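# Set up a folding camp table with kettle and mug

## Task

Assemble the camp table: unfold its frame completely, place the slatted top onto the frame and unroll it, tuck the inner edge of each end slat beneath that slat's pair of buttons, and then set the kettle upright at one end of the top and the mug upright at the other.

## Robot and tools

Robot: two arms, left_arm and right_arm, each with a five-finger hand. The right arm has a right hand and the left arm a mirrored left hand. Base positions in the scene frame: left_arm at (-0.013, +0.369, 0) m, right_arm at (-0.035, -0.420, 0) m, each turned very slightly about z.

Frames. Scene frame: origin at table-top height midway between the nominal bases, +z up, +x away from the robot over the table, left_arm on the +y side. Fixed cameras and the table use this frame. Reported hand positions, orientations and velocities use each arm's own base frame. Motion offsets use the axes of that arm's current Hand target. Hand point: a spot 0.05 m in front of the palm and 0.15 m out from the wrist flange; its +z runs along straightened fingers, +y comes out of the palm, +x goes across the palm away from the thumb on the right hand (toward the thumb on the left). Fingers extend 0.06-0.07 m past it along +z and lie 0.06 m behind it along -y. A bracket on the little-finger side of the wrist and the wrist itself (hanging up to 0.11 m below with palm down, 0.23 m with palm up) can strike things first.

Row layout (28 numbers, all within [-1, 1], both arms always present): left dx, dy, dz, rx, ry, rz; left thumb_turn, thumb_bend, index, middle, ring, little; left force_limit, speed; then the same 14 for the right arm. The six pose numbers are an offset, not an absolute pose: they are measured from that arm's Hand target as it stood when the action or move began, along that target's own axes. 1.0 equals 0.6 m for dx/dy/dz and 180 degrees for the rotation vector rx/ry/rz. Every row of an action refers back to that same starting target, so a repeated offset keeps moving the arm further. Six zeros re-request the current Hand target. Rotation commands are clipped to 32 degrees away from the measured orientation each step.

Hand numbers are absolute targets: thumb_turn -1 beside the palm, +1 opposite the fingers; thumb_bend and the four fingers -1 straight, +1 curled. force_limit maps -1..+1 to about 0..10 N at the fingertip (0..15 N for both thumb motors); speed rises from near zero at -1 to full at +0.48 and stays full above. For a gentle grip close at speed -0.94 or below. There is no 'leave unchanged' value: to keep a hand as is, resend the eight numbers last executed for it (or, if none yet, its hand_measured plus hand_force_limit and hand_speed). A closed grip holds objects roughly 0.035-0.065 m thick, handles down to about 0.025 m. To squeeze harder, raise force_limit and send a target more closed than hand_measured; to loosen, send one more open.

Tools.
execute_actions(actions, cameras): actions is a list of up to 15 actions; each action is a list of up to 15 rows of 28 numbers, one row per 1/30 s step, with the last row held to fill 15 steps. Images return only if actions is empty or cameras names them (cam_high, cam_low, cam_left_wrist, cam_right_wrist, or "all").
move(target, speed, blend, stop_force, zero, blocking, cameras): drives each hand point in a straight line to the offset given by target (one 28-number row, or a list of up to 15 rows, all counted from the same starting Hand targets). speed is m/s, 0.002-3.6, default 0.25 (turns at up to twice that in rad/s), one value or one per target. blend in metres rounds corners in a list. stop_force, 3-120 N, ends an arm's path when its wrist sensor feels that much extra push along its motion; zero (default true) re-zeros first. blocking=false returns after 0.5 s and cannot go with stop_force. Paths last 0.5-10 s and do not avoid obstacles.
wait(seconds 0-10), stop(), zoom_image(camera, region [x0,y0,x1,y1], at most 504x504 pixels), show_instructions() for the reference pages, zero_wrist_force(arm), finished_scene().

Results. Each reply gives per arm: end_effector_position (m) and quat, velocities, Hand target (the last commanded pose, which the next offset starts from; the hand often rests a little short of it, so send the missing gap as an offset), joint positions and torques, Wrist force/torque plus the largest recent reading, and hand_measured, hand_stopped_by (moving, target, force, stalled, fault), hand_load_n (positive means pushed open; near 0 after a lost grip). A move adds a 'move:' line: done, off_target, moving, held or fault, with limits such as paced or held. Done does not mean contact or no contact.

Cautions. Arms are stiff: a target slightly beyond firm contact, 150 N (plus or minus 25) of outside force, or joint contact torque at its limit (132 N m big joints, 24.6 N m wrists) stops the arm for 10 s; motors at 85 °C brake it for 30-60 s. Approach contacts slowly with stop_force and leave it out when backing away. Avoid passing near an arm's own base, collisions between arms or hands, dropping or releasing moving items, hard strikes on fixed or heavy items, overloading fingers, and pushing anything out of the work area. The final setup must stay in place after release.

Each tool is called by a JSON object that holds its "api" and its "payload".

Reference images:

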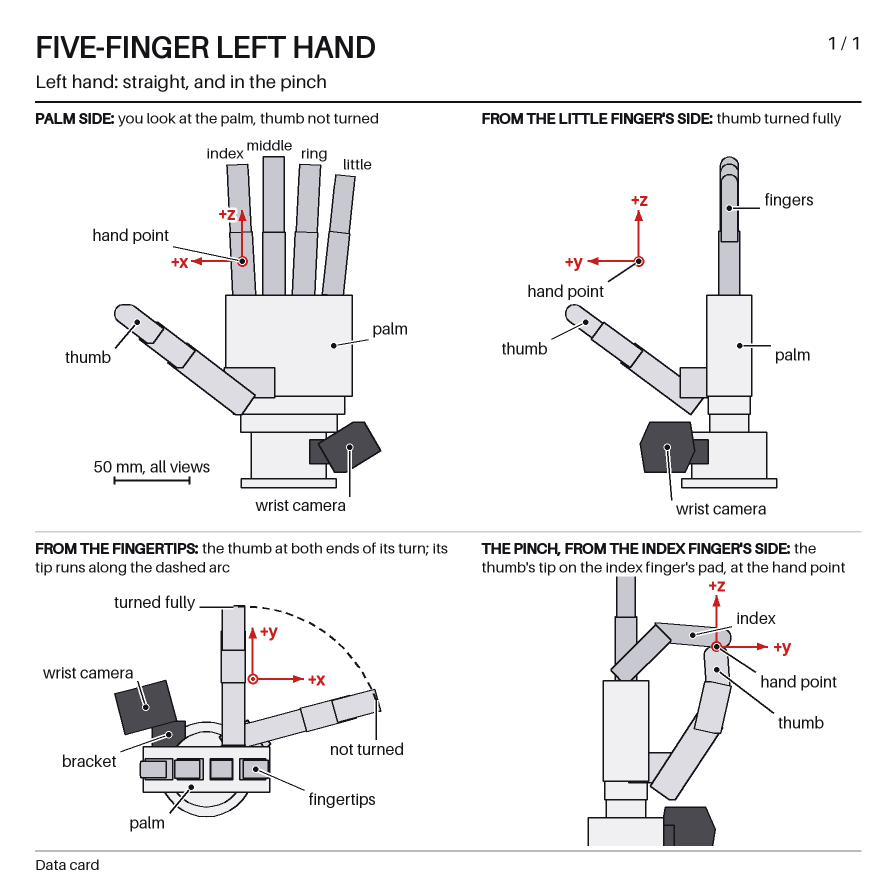

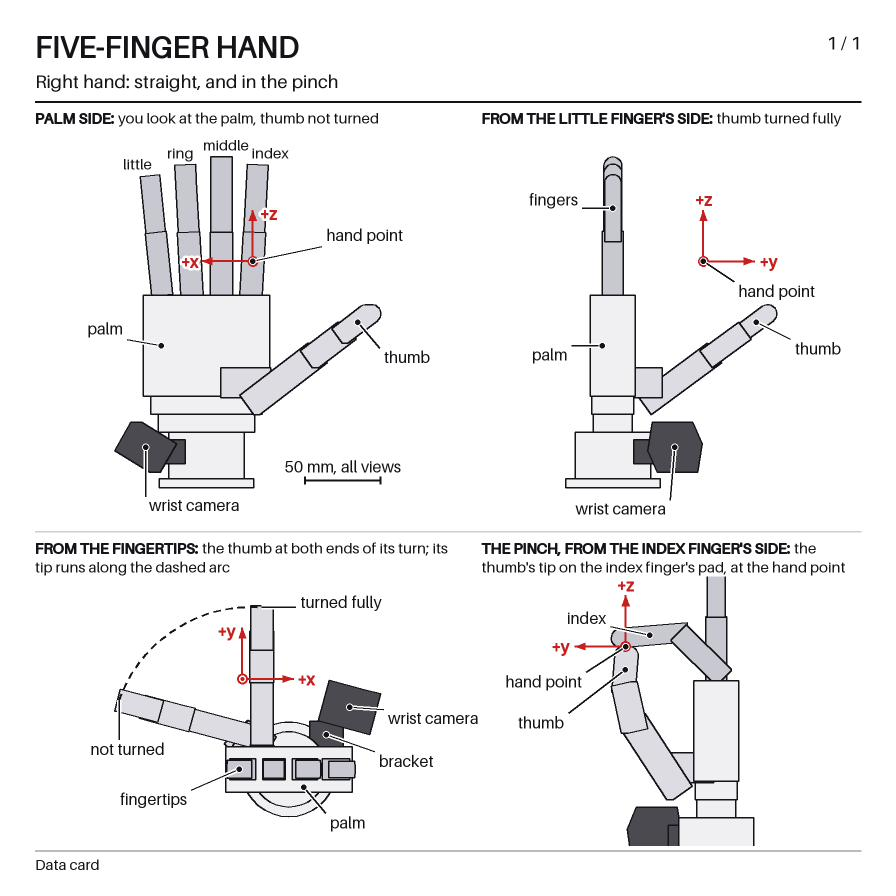

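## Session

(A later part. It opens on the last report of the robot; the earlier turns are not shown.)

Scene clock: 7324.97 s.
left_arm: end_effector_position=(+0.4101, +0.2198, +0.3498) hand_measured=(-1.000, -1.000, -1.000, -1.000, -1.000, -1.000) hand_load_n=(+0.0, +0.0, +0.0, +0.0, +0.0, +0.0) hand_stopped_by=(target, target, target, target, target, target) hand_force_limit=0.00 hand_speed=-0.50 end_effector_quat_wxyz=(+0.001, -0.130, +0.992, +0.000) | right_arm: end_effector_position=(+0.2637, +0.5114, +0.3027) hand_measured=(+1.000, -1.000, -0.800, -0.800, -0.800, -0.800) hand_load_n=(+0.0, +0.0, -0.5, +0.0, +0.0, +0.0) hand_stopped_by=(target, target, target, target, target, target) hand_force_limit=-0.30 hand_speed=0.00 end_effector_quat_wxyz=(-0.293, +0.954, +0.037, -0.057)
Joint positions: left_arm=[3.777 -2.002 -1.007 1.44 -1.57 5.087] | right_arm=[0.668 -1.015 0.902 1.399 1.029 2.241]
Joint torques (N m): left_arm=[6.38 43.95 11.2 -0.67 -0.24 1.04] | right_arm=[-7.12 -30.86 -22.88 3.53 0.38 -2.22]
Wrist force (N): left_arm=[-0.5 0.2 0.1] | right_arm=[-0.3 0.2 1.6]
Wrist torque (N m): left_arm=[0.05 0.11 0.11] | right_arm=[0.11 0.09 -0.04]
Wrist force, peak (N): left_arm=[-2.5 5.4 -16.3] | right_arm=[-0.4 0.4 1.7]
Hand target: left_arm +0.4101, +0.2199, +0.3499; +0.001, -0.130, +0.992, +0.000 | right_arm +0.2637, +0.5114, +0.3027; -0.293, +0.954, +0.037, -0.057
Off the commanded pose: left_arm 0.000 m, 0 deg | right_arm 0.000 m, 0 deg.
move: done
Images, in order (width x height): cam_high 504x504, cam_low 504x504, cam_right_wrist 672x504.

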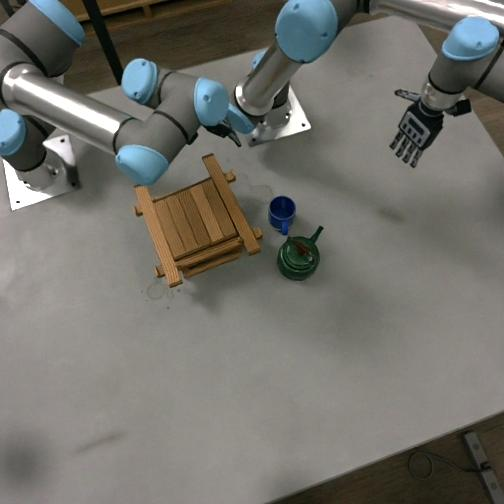

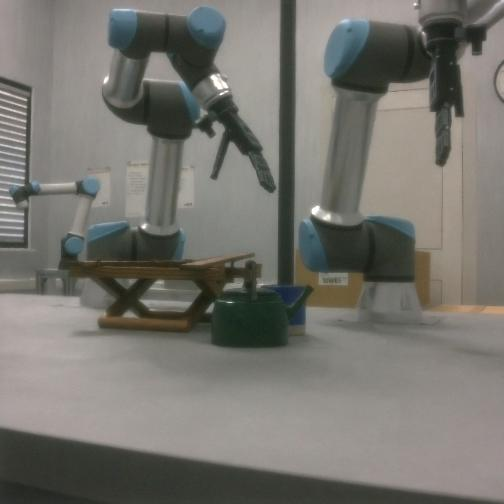

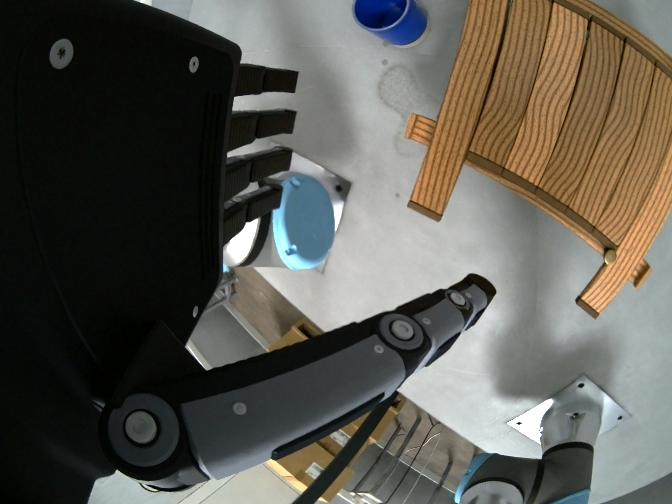

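{"api": "move", "payload": {"target": [0,0,0,0,0,0,-1,-1,-1,-1,-1,-1,0,-0.5, 0.0207,0.0753,0.1492,0.0032,0.0215,-0.0176,1,-1,-0.8,-0.8,-0.8,-0.8,-0.3,0], "speed": 0.15, "cameras": ["cam_high","cam_low","cam_right_wrist"]}}

{"api": "zoom_image", "payload": {"camera": "cam_high", "region": [150, 120, 290, 260]}}

{"api": "zoom_image", "payload": {"camera": "cam_right_wrist", "region": [200, 0, 672, 500]}}

Scene clock: 7373.77 s.
left_arm: end_effector_position=(+0.4101, +0.2199, +0.3499) hand_measured=(-1.000, -1.000, -1.000, -1.000, -1.000, -1.000) hand_load_n=(+0.0, +0.0, +0.0, +0.0, +0.0, +0.0) hand_stopped_by=(target, target, target, target, target, target) hand_force_limit=0.00 hand_speed=-0.50 end_effector_quat_wxyz=(+0.001, -0.130, +0.992, +0.000) | right_arm: end_effector_position=(+0.2660, +0.5250, +0.2026) hand_measured=(+1.000, -1.000, -0.800, -0.800, -0.800, -0.800) hand_load_n=(+0.0, +0.0, +0.0, +0.0, +0.0, +0.0) hand_stopped_by=(target, target, target, target, target, target) hand_force_limit=-0.30 hand_speed=0.00 end_effector_quat_wxyz=(-0.300, +0.952, +0.053, -0.017)
Joint positions: left_arm=[3.777 -2.002 -1.007 1.44 -1.57 5.088] | right_arm=[0.703 -1.029 1.152 1.076 1.075 2.257]
Joint torques (N m): left_arm=[7.21 44.16 9.21 -0.62 -1.7 1.53] | right_arm=[-8.57 -36.41 -21.31 0.52 -2.26 -0.97]
Wrist force (N): left_arm=[-0.4 0.2 0.2] | right_arm=[-0.2 0.8 1.3]
Wrist torque (N m): left_arm=[0.04 0.10 0.10] | right_arm=[0.16 0.16 -0.03]
Wrist force, peak (N): left_arm=[-0.8 0.2 0.6] | right_arm=[-0.3 1.2 2.4]
Hand target: left_arm +0.4101, +0.2199, +0.3499; +0.001, -0.130, +0.992, +0.000 | right_arm +0.2661, +0.5250, +0.2026; -0.300, +0.952, +0.053, -0.016
Off the commanded pose: left_arm 0.000 m, 0 deg | right_arm 0.000 m, 0 deg.
move: done
Images, in order (width x height): cam_high 504x504, cam_low 504x504, cam_right_wrist 672x504.

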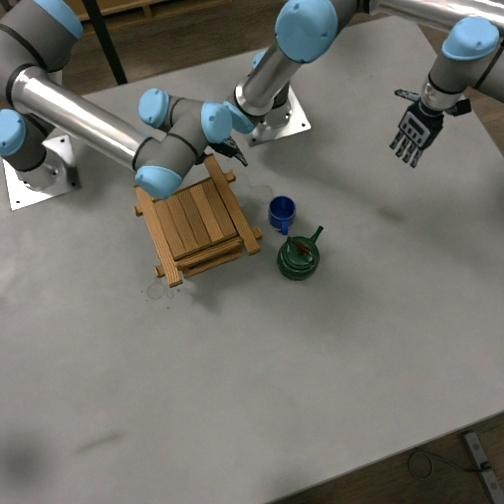

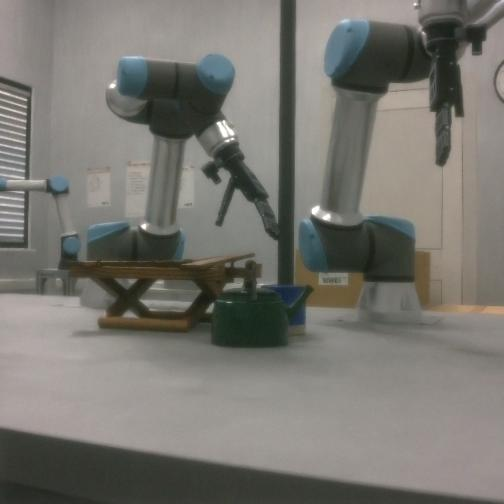

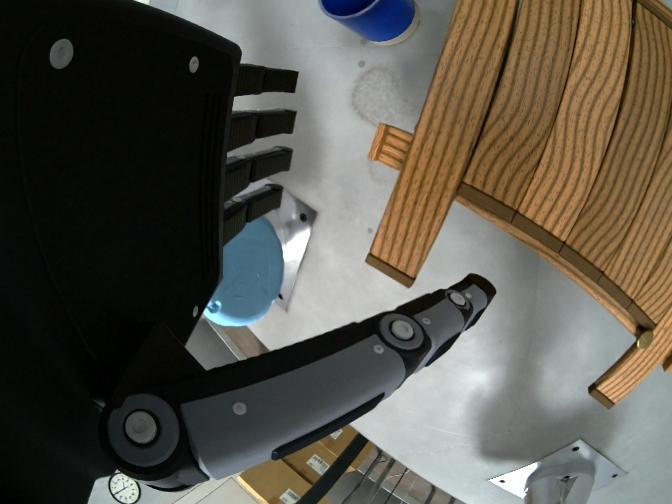

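Scaled by 3.600 from the camera's 504x504 image, which has a finer 720x720 frame.

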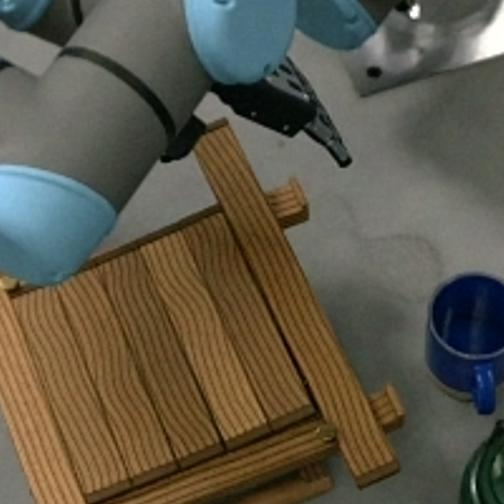

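Scaled by 1.008 from the camera's 672x504 image, which has a finer 960x720 frame.

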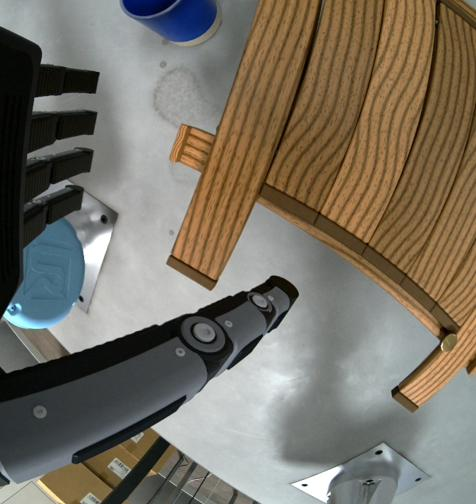

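{"api": "zoom_image", "payload": {"camera": "cam_high", "region": [200, 130, 260, 190]}}

{"api": "zoom_image", "payload": {"camera": "cam_low", "region": [180, 180, 300, 280]}}

Scaled by 8.400 from the camera's 504x504 image, which has a finer 720x720 frame.

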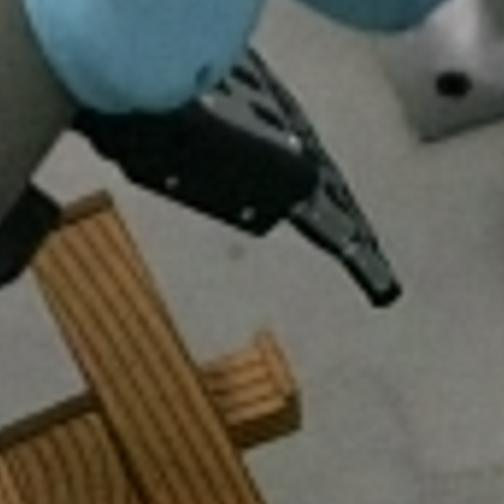

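Scaled by 4.200 from the camera's 504x504 image, which has a finer 720x720 frame.

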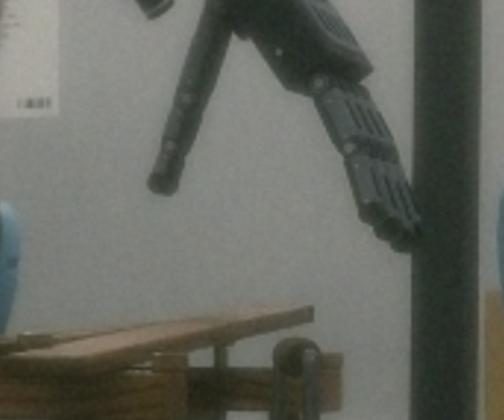

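{"api": "move", "payload": {"target": [0,0,0,0,0,0,-1,-1,-1,-1,-1,-1,0,-0.5, 0.0167,0.036,0.0513,0,0,0,1,-1,-0.8,-0.8,-0.8,-0.8,-0.3,0], "speed": 0.1, "stop_force": 5, "cameras": ["cam_high","cam_low","cam_right_wrist"]}}

{"api": "zoom_image", "payload": {"camera": "cam_high", "region": [180, 120, 260, 200]}}

{"api": "zoom_image", "payload": {"camera": "cam_low", "region": [180, 200, 300, 290]}}

{"api": "zoom_image", "payload": {"camera": "cam_right_wrist", "region": [230, 0, 600, 400]}}

Scene clock: 7451.43 s.
left_arm: end_effector_position=(+0.4101, +0.2199, +0.3499) hand_measured=(-1.000, -1.000, -1.000, -1.000, -1.000, -1.000) hand_load_n=(+0.0, +0.0, +0.0, +0.0, +0.0, +0.0) hand_stopped_by=(target, target, target, target, target, target) hand_force_limit=0.00 hand_speed=-0.50 end_effector_quat_wxyz=(+0.001, -0.130, +0.992, +0.000) | right_arm: end_effector_position=(+0.2761, +0.5261, +0.1650) hand_measured=(+1.000, -1.000, -0.800, -0.800, -0.800, -0.800) hand_load_n=(+0.0, +0.0, -0.5, +0.0, +0.0, +0.0) hand_stopped_by=(target, target, target, target, target, target) hand_force_limit=-0.30 hand_speed=0.00 end_effector_quat_wxyz=(-0.300, +0.952, +0.053, -0.016)
Joint positions: left_arm=[3.777 -2.002 -1.007 1.44 -1.57 5.088] | right_arm=[0.692 -0.996 1.198 1.002 1.071 2.246]
Joint torques (N m): left_arm=[7 44.13 9.09 -0.59 -1.51 1.3] | right_arm=[7.53 -58.28 -30.45 0.33 0.07 1.83]
Wrist force (N): left_arm=[-0.7 0.1 0.5] | right_arm=[-0.1 0.6 1.3]
Wrist torque (N m): left_arm=[0.01 0.15 0.08] | right_arm=[0.15 0.10 0.18]
Wrist force, peak (N): left_arm=[-0.8 0.0 0.6] | right_arm=[-0.4 1.0 1.9]
Hand target: left_arm +0.4101, +0.2199, +0.3499; +0.001, -0.130, +0.992, +0.000 | right_arm +0.2761, +0.5261, +0.1650; -0.300, +0.952, +0.053, -0.016
Off the commanded pose: left_arm 0.000 m, 0 deg | right_arm 0.000 m, 0 deg.
move: done
Images, in order (width x height): cam_high 504x504, cam_low 504x504, cam_right_wrist 672x504.

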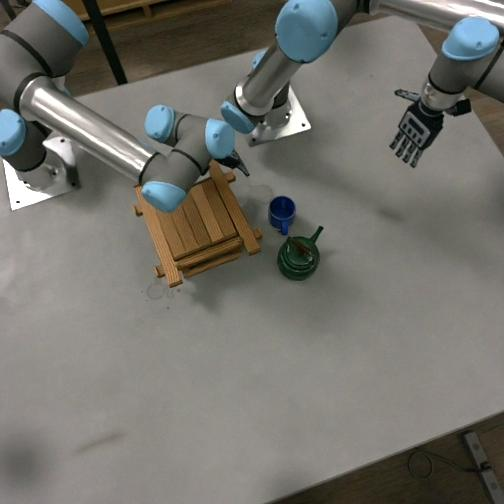

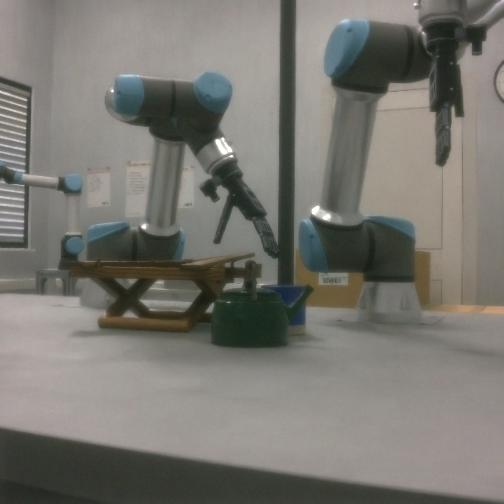

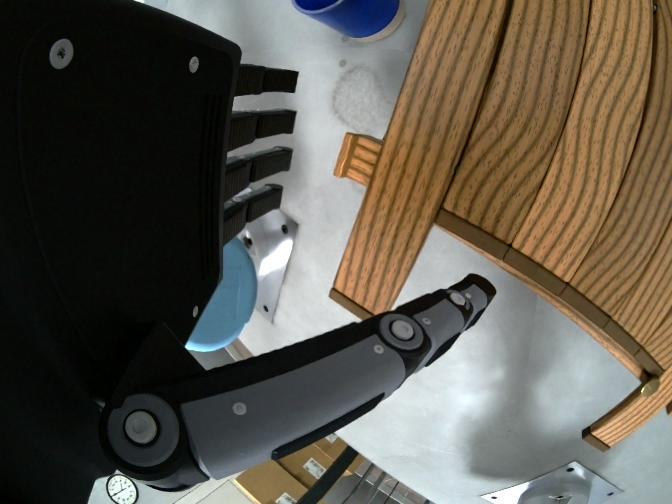

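Scaled by 6.300 from the camera's 504x504 image, which has a finer 720x720 frame.

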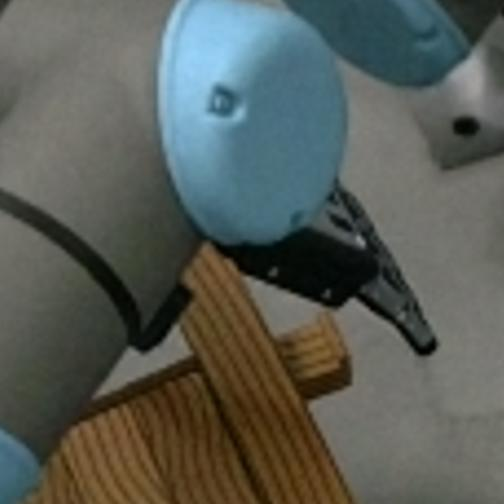

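Scaled by 4.200 from the camera's 504x504 image, which has a finer 720x720 frame.

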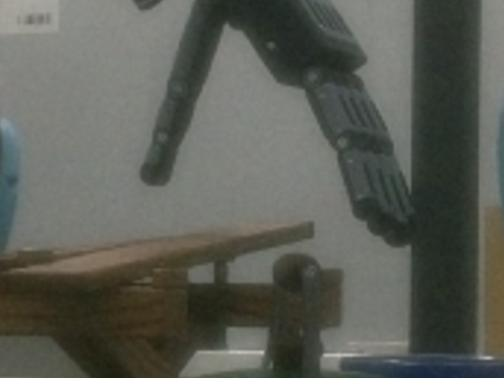

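Scaled by 1.260 from the camera's 672x504 image, which has a finer 960x720 frame.

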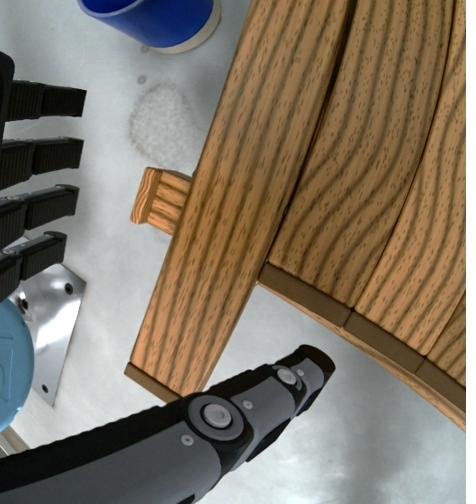

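{"api": "move", "payload": {"target": [0,0,0,0,0,0,-1,-1,-1,-1,-1,-1,0,-0.5, 0.0067,0.0268,0.0382,0,0,0,1,-1,-0.8,-0.8,-0.8,-0.8,-0.3,0], "speed": 0.06, "stop_force": 4, "cameras": ["cam_high","cam_low","cam_right_wrist"]}}

{"api": "zoom_image", "payload": {"camera": "cam_low", "region": [180, 200, 300, 290]}}

{"api": "zoom_image", "payload": {"camera": "cam_right_wrist", "region": [200, 0, 600, 400]}}

Scene clock: 7499.93 s.
left_arm: end_effector_position=(+0.4101, +0.2199, +0.3499) hand_measured=(-1.000, -1.000, -1.000, -1.000, -1.000, -1.000) hand_load_n=(+0.0, +0.0, +0.0, +0.0, +0.0, +0.0) hand_stopped_by=(target, target, target, target, target, target) hand_force_limit=0.00 hand_speed=-0.50 end_effector_quat_wxyz=(+0.001, -0.130, +0.992, +0.000) | right_arm: end_effector_position=(+0.2801, +0.5265, +0.1370) hand_measured=(+1.000, -1.000, -0.800, -0.800, -0.800, -0.800) hand_load_n=(+1.0, +0.0, +0.0, +0.0, +0.0, -0.5) hand_stopped_by=(target, target, target, target, target, target) hand_force_limit=-0.30 hand_speed=0.00 end_effector_quat_wxyz=(-0.300, +0.952, +0.053, -0.017)
Joint positions: left_arm=[3.777 -2.002 -1.007 1.44 -1.57 5.088] | right_arm=[0.688 -0.972 1.234 0.944 1.07 2.241]
Joint torques (N m): left_arm=[6.17 43.67 10.4 -0.59 -1.2 1.35] | right_arm=[3.18 -58.02 -28.96 1.2 -0.16 1.97]
Wrist force (N): left_arm=[-0.4 0.1 0.4] | right_arm=[-1.1 0.3 -0.6]
Wrist torque (N m): left_arm=[0.01 0.10 0.11] | right_arm=[0.02 0.20 0.18]
Wrist force, peak (N): left_arm=[-0.7 0.2 0.7] | right_arm=[-1.3 0.3 -1.4]
Hand target: left_arm +0.4101, +0.2199, +0.3499; +0.001, -0.130, +0.992, +0.000 | right_arm +0.2801, +0.5265, +0.1370; -0.300, +0.952, +0.053, -0.016
Off the commanded pose: left_arm 0.000 m, 0 deg | right_arm 0.000 m, 0 deg.
move: done
Images, in order (width x height): cam_high 504x504, cam_low 504x504, cam_right_wrist 672x504.

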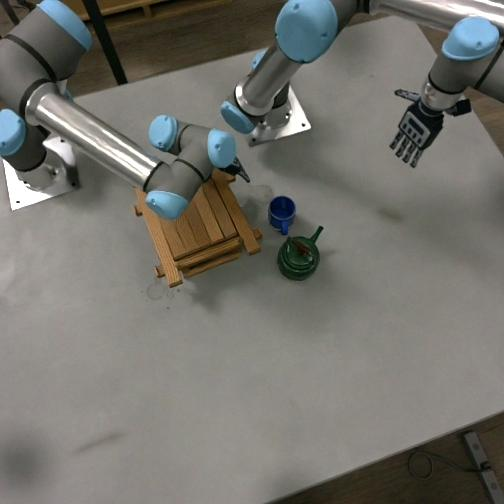

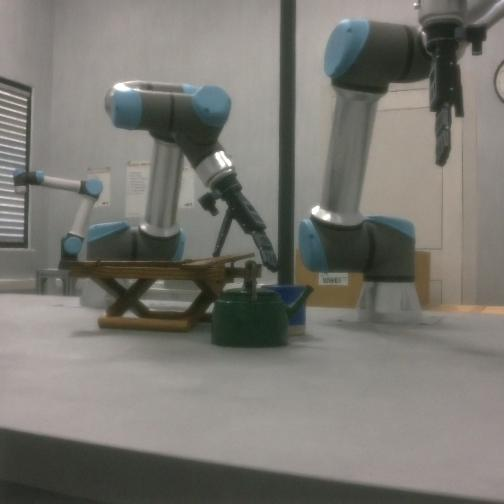

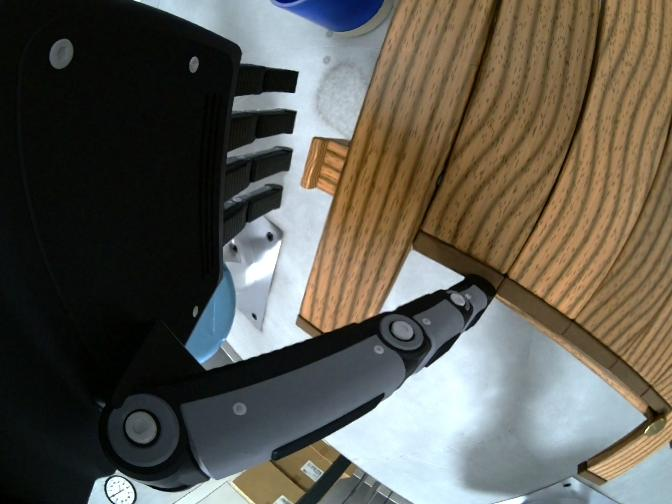

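Scaled by 4.200 from the camera's 504x504 image, which has a finer 720x720 frame.

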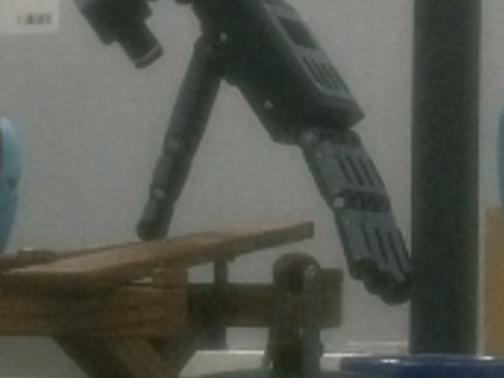

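Scaled by 1.260 from the camera's 672x504 image, which has a finer 960x720 frame.

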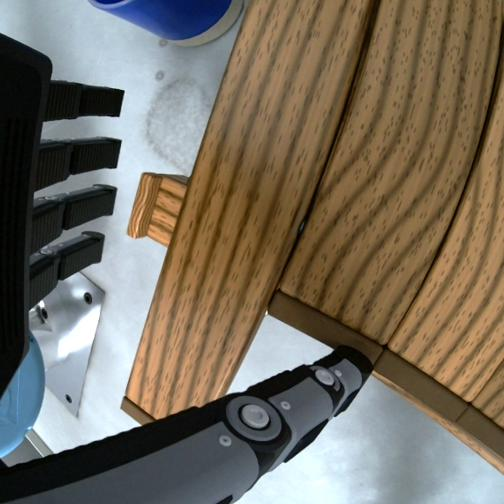

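{"api": "move", "payload": {"target": [0,0,0,0,0,0,-1,-1,-1,-1,-1,-1,0,-0.5, -0.0333,0.0,0.0,0,0,0,1,-1,-0.8,-0.8,-0.8,-0.8,-0.3,0], "speed": 0.06, "stop_force": 4}}

{"api": "move", "payload": {"target": [0,0,0,0,0,0,-1,-1,-1,-1,-1,-1,0,-0.5, 0,0.0,0.0,0,0,0,1,-1,-0.5,-0.5,0,-0.5,-0.5,-0.9], "cameras": ["cam_high","cam_low","cam_right_wrist"]}}

{"api": "zoom_image", "payload": {"camera": "cam_low", "region": [180, 200, 300, 290]}}

{"api": "zoom_image", "payload": {"camera": "cam_right_wrist", "region": [200, 0, 600, 400]}}

{"api": "zoom_image", "payload": {"camera": "cam_high", "region": [180, 120, 260, 200]}}

Scene clock: 7542.17 s.
left_arm: end_effector_position=(+0.4101, +0.2199, +0.3499) hand_measured=(-1.000, -1.000, -1.000, -1.000, -1.000, -1.000) hand_load_n=(+0.0, +0.0, +0.0, +0.0, +0.0, +0.0) hand_stopped_by=(target, target, target, target, target, target) hand_force_limit=0.00 hand_speed=-0.50 end_effector_quat_wxyz=(+0.001, -0.130, +0.992, +0.000) | right_arm: end_effector_position=(+0.2602, +0.5242, +0.1370) hand_measured=(+1.000, -1.000, -0.800, -0.800, -0.800, -0.800) hand_load_n=(+0.0, +0.0, +0.0, +0.0, +0.0, +0.0) hand_stopped_by=(target, target, target, target, target, target) hand_force_limit=-0.30 hand_speed=0.00 end_effector_quat_wxyz=(-0.300, +0.952, +0.053, -0.016)
Joint positions: left_arm=[3.777 -2.002 -1.007 1.44 -1.57 5.088] | right_arm=[0.709 -1.007 1.287 0.915 1.078 2.264]
Joint torques (N m): left_arm=[6.51 44.13 10.36 -0.71 -0.97 1.15] | right_arm=[-7.62 -30.9 -28.56 3.2 -2.2 -2.54]
Wrist force (N): left_arm=[-0.4 0.5 0.4] | right_arm=[-0.4 0.9 1.1]
Wrist torque (N m): left_arm=[0.07 0.10 0.10] | right_arm=[0.20 0.16 0.05]
Wrist force, peak (N): left_arm=[-0.9 0.3 0.6] | right_arm=[-0.4 0.7 1.5]
Hand target: left_arm +0.4101, +0.2199, +0.3499; +0.001, -0.130, +0.992, +0.000 | right_arm +0.2602, +0.5242, +0.1370; -0.300, +0.952, +0.053, -0.016
Off the commanded pose: left_arm 0.000 m, 0 deg | right_arm 0.000 m, 0 deg.
move: done

Scene clock: 7544.50 s.
left_arm: end_effector_position=(+0.4101, +0.2199, +0.3499) hand_measured=(-1.000, -1.000, -1.000, -1.000, -1.000, -1.000) hand_load_n=(+0.0, +0.0, +0.0, +0.0, +0.0, +0.0) hand_stopped_by=(target, target, target, target, target, target) hand_force_limit=0.00 hand_speed=-0.50 end_effector_quat_wxyz=(+0.001, -0.130, +0.992, +0.000) | right_arm: end_effector_position=(+0.2602, +0.5242, +0.1370) hand_measured=(+1.000, -1.000, -0.500, -0.500, -0.224, -0.500) hand_load_n=(+0.5, +0.0, +0.0, +0.0, +2.5, +0.0) hand_stopped_by=(target, target, target, target, force, target) hand_force_limit=-0.50 hand_speed=-0.90 end_effector_quat_wxyz=(-0.300, +0.952, +0.053, -0.016)
Joint positions: left_arm=[3.777 -2.002 -1.007 1.44 -1.57 5.088] | right_arm=[0.709 -1.007 1.287 0.915 1.078 2.264]
Joint torques (N m): left_arm=[5.58 44.22 9.81 -0.65 -0.84 1.14] | right_arm=[-6.98 -33.24 -23.84 2.59 -0.3 -2.53]
Wrist force (N): left_arm=[-0.6 0.2 0.5] | right_arm=[-0.4 0.6 1.9]
Wrist torque (N m): left_arm=[0.03 0.13 0.09] | right_arm=[0.14 0.05 0.01]
Wrist force, peak (N): left_arm=[-0.8 0.3 0.7] | right_arm=[-0.8 -0.1 3.1]
Hand target: left_arm +0.4101, +0.2199, +0.3499; +0.001, -0.130, +0.992, +0.000 | right_arm +0.2602, +0.5242, +0.1370; -0.300, +0.952, +0.053, -0.016
Off the commanded pose: left_arm 0.000 m, 0 deg | right_arm 0.000 m, 0 deg.
move: done
Images, in order (width x height): cam_high 504x504, cam_low 504x504, cam_right_wrist 672x504.

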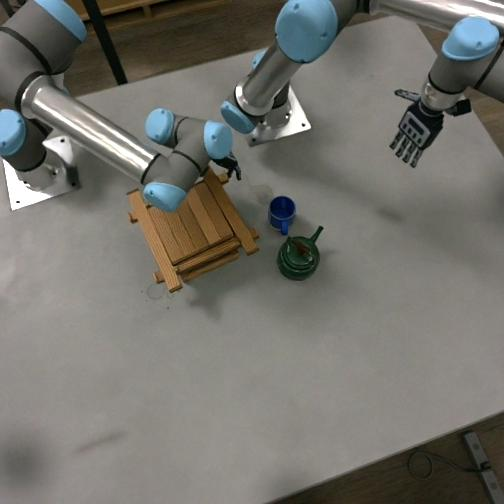

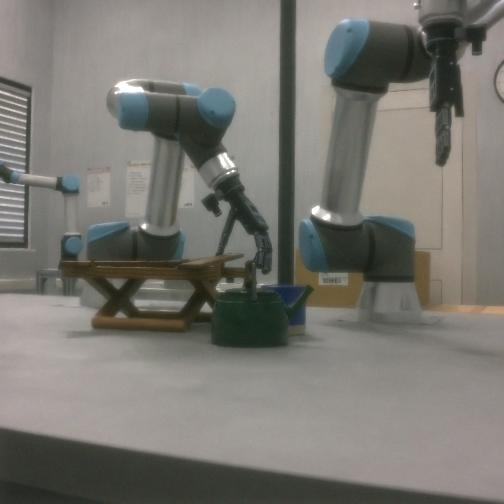

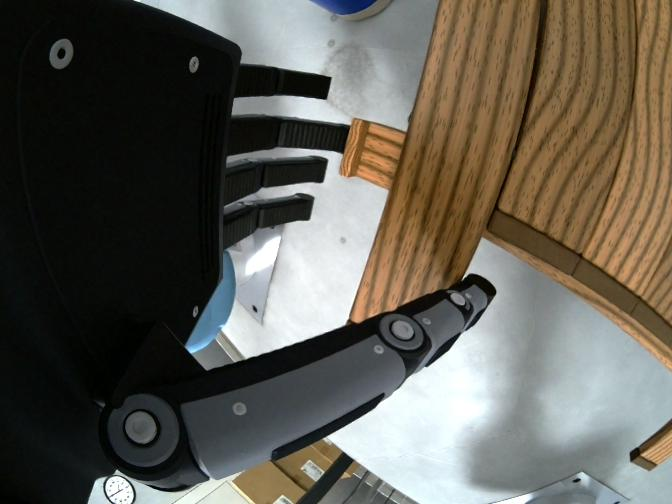

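Scaled by 4.200 from the camera's 504x504 image, which has a finer 720x720 frame.

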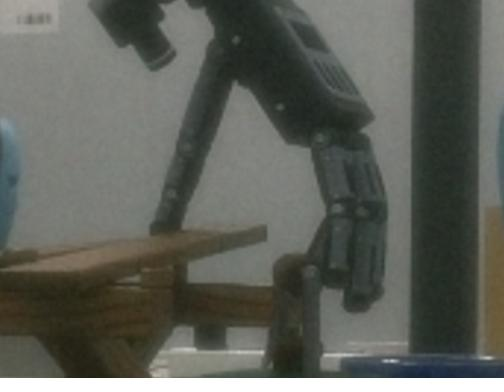

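Scaled by 1.260 from the camera's 672x504 image, which has a finer 960x720 frame.

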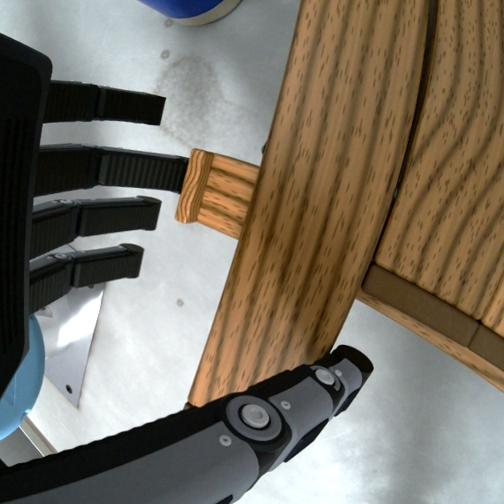

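Scaled by 6.300 from the camera's 504x504 image, which has a finer 720x720 frame.

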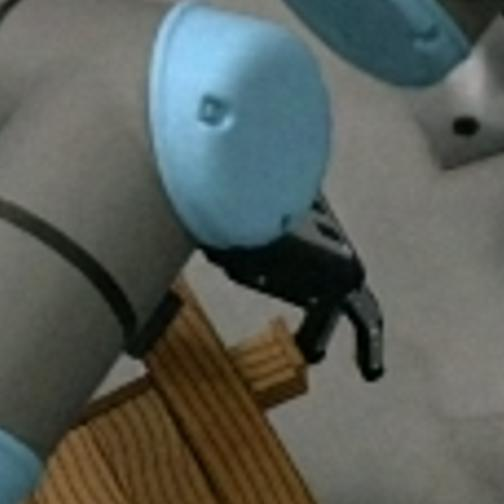

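{"api": "move", "payload": {"target": [0,0,0,0,0,0,-1,-1,-1,-1,-1,-1,0,-0.5, 0,0.0,0.0,0,0,0,1,-0.3,-0.5,-0.5,0,-0.5,0.0,-0.9], "cameras": ["cam_high","cam_low","cam_right_wrist"]}}

{"api": "zoom_image", "payload": {"camera": "cam_low", "region": [180, 200, 300, 290]}}

{"api": "zoom_image", "payload": {"camera": "cam_right_wrist", "region": [200, 0, 600, 400]}}

Scene clock: 7560.80 s.
left_arm: end_effector_position=(+0.4101, +0.2199, +0.3499) hand_measured=(-1.000, -1.000, -1.000, -1.000, -1.000, -1.000) hand_load_n=(+0.0, +0.0, +0.0, +0.0, +0.0, +0.0) hand_stopped_by=(target, target, target, target, target, target) hand_force_limit=0.00 hand_speed=-0.50 end_effector_quat_wxyz=(+0.001, -0.130, +0.992, +0.000) | right_arm: end_effector_position=(+0.2602, +0.5242, +0.1370) hand_measured=(+1.000, -0.958, -0.500, -0.500, -0.224, -0.500) hand_load_n=(+1.0, +7.0, +0.0, +0.0, +6.5, +0.0) hand_stopped_by=(target, force, target, target, force, target) hand_force_limit=0.00 hand_speed=-0.90 end_effector_quat_wxyz=(-0.300, +0.952, +0.053, -0.016)
Joint positions: left_arm=[3.777 -2.002 -1.007 1.44 -1.57 5.088] | right_arm=[0.709 -1.007 1.287 0.915 1.078 2.264]
Joint torques (N m): left_arm=[5.71 43.71 10.25 -0.64 -0.72 1.25] | right_arm=[-6.34 -38.35 -18.64 1.31 -0.07 -2.07]
Wrist force (N): left_arm=[-0.5 0.2 0.4] | right_arm=[0.9 -1.1 -2.5]
Wrist torque (N m): left_arm=[0.03 0.10 0.10] | right_arm=[0.10 0.11 -0.11]
Wrist force, peak (N): left_arm=[-0.6 0.1 0.7] | right_arm=[0.8 -1.2 -2.7]
Hand target: left_arm +0.4101, +0.2199, +0.3499; +0.001, -0.130, +0.992, +0.000 | right_arm +0.2602, +0.5242, +0.1370; -0.300, +0.952, +0.053, -0.016
Off the commanded pose: left_arm 0.000 m, 0 deg | right_arm 0.000 m, 0 deg.
move: done
Images, in order (width x height): cam_high 504x504, cam_low 504x504, cam_right_wrist 672x504.

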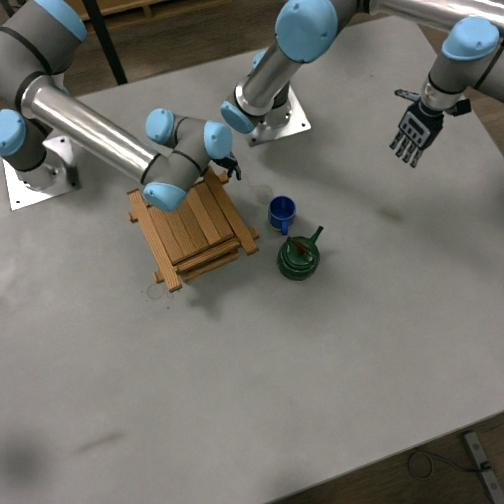

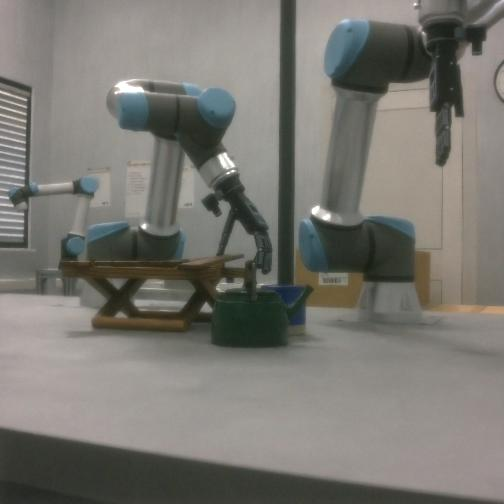

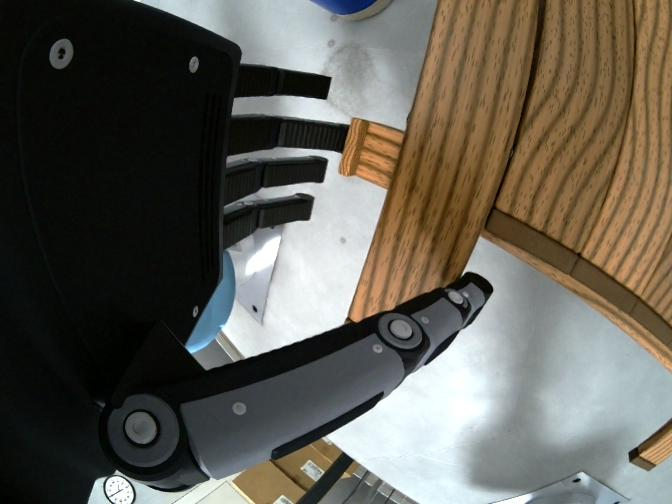

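Scaled by 4.200 from the camera's 504x504 image, which has a finer 720x720 frame.

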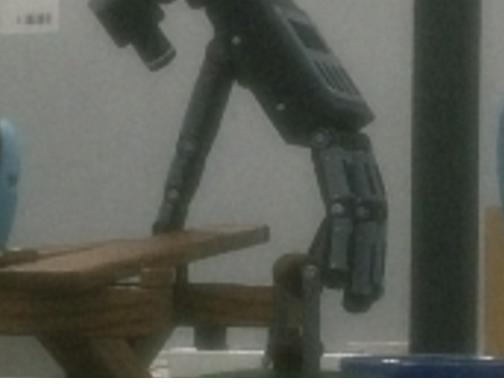

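Scaled by 1.260 from the camera's 672x504 image, which has a finer 960x720 frame.

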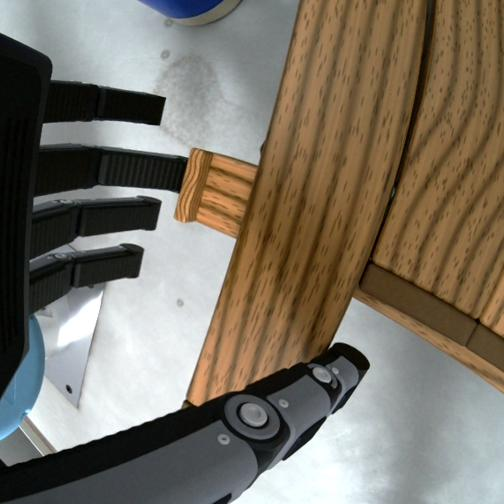

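{"api": "move", "payload": {"target": [0,0,0,0,0,0,-1,-1,-1,-1,-1,-1,0,-0.5, 0,0.0,0.0,0,0,0,1,-0.35,-0.5,-0.5,0,-0.5,0.5,-0.9], "cameras": ["cam_high","cam_low","cam_right_wrist"]}}

{"api": "zoom_image", "payload": {"camera": "cam_low", "region": [180, 200, 300, 290]}}

{"api": "zoom_image", "payload": {"camera": "cam_right_wrist", "region": [200, 0, 600, 400]}}

Scene clock: 7574.20 s.
left_arm: end_effector_position=(+0.4101, +0.2199, +0.3499) hand_measured=(-1.000, -1.000, -1.000, -1.000, -1.000, -1.000) hand_load_n=(+0.0, +0.0, +0.0, +0.0, +0.0, +0.0) hand_stopped_by=(target, target, target, target, target, target) hand_force_limit=0.00 hand_speed=-0.50 end_effector_quat_wxyz=(+0.001, -0.130, +0.992, +0.000) | right_arm: end_effector_position=(+0.2602, +0.5242, +0.1370) hand_measured=(+1.000, -0.354, -0.500, -0.500, -0.224, -0.500) hand_load_n=(-1.5, +6.5, +0.0, +0.0, +6.5, +0.0) hand_stopped_by=(target, target, target, target, force, target) hand_force_limit=0.50 hand_speed=-0.90 end_effector_quat_wxyz=(-0.300, +0.952, +0.053, -0.016)
Joint positions: left_arm=[3.777 -2.002 -1.007 1.44 -1.57 5.088] | right_arm=[0.709 -1.007 1.287 0.915 1.078 2.264]
Joint torques (N m): left_arm=[5.22 43.47 10.33 -0.59 -0.18 1.22] | right_arm=[1.35 -52.61 -19.14 3.58 -1.39 -1.62]
Wrist force (N): left_arm=[-0.4 0.0 0.5] | right_arm=[1.2 -0.4 1.3]
Wrist torque (N m): left_arm=[-0.02 0.10 0.11] | right_arm=[0.36 0.02 -0.18]
Wrist force, peak (N): left_arm=[-0.8 0.1 0.8] | right_arm=[0.7 -1.8 -4.5]
Hand target: left_arm +0.4101, +0.2199, +0.3499; +0.001, -0.130, +0.992, +0.000 | right_arm +0.2602, +0.5242, +0.1370; -0.300, +0.952, +0.053, -0.016
Off the commanded pose: left_arm 0.000 m, 0 deg | right_arm 0.000 m, 0 deg.
move: done
Images, in order (width x height): cam_high 504x504, cam_low 504x504, cam_right_wrist 672x504.

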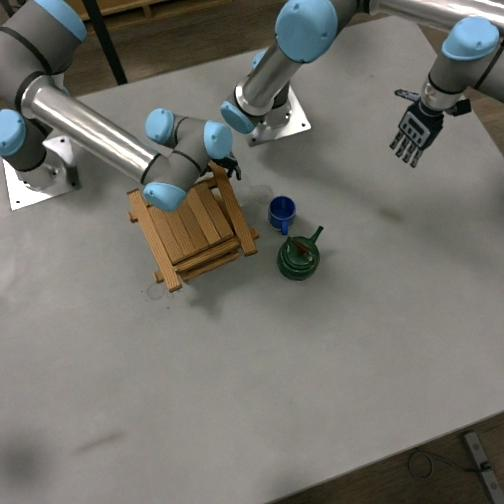

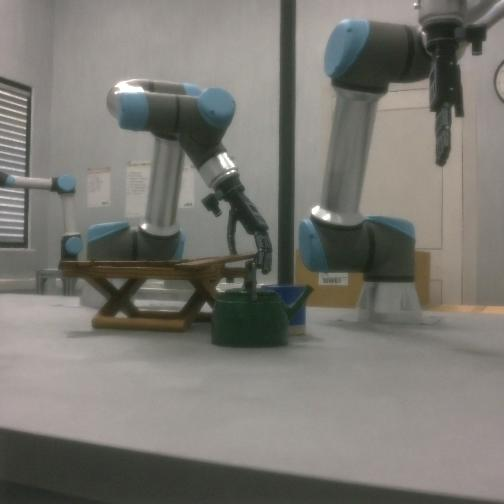

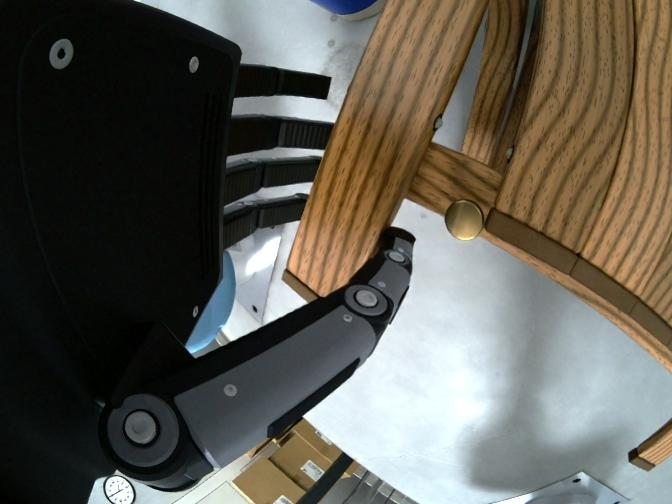

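Scaled by 4.200 from the camera's 504x504 image, which has a finer 720x720 frame.

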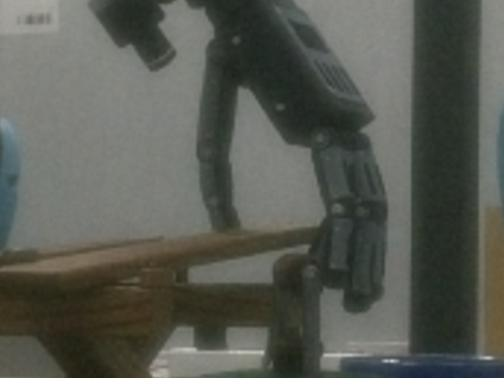

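Scaled by 1.260 from the camera's 672x504 image, which has a finer 960x720 frame.

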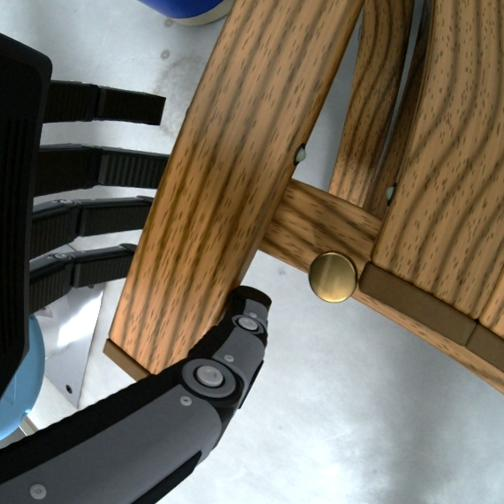

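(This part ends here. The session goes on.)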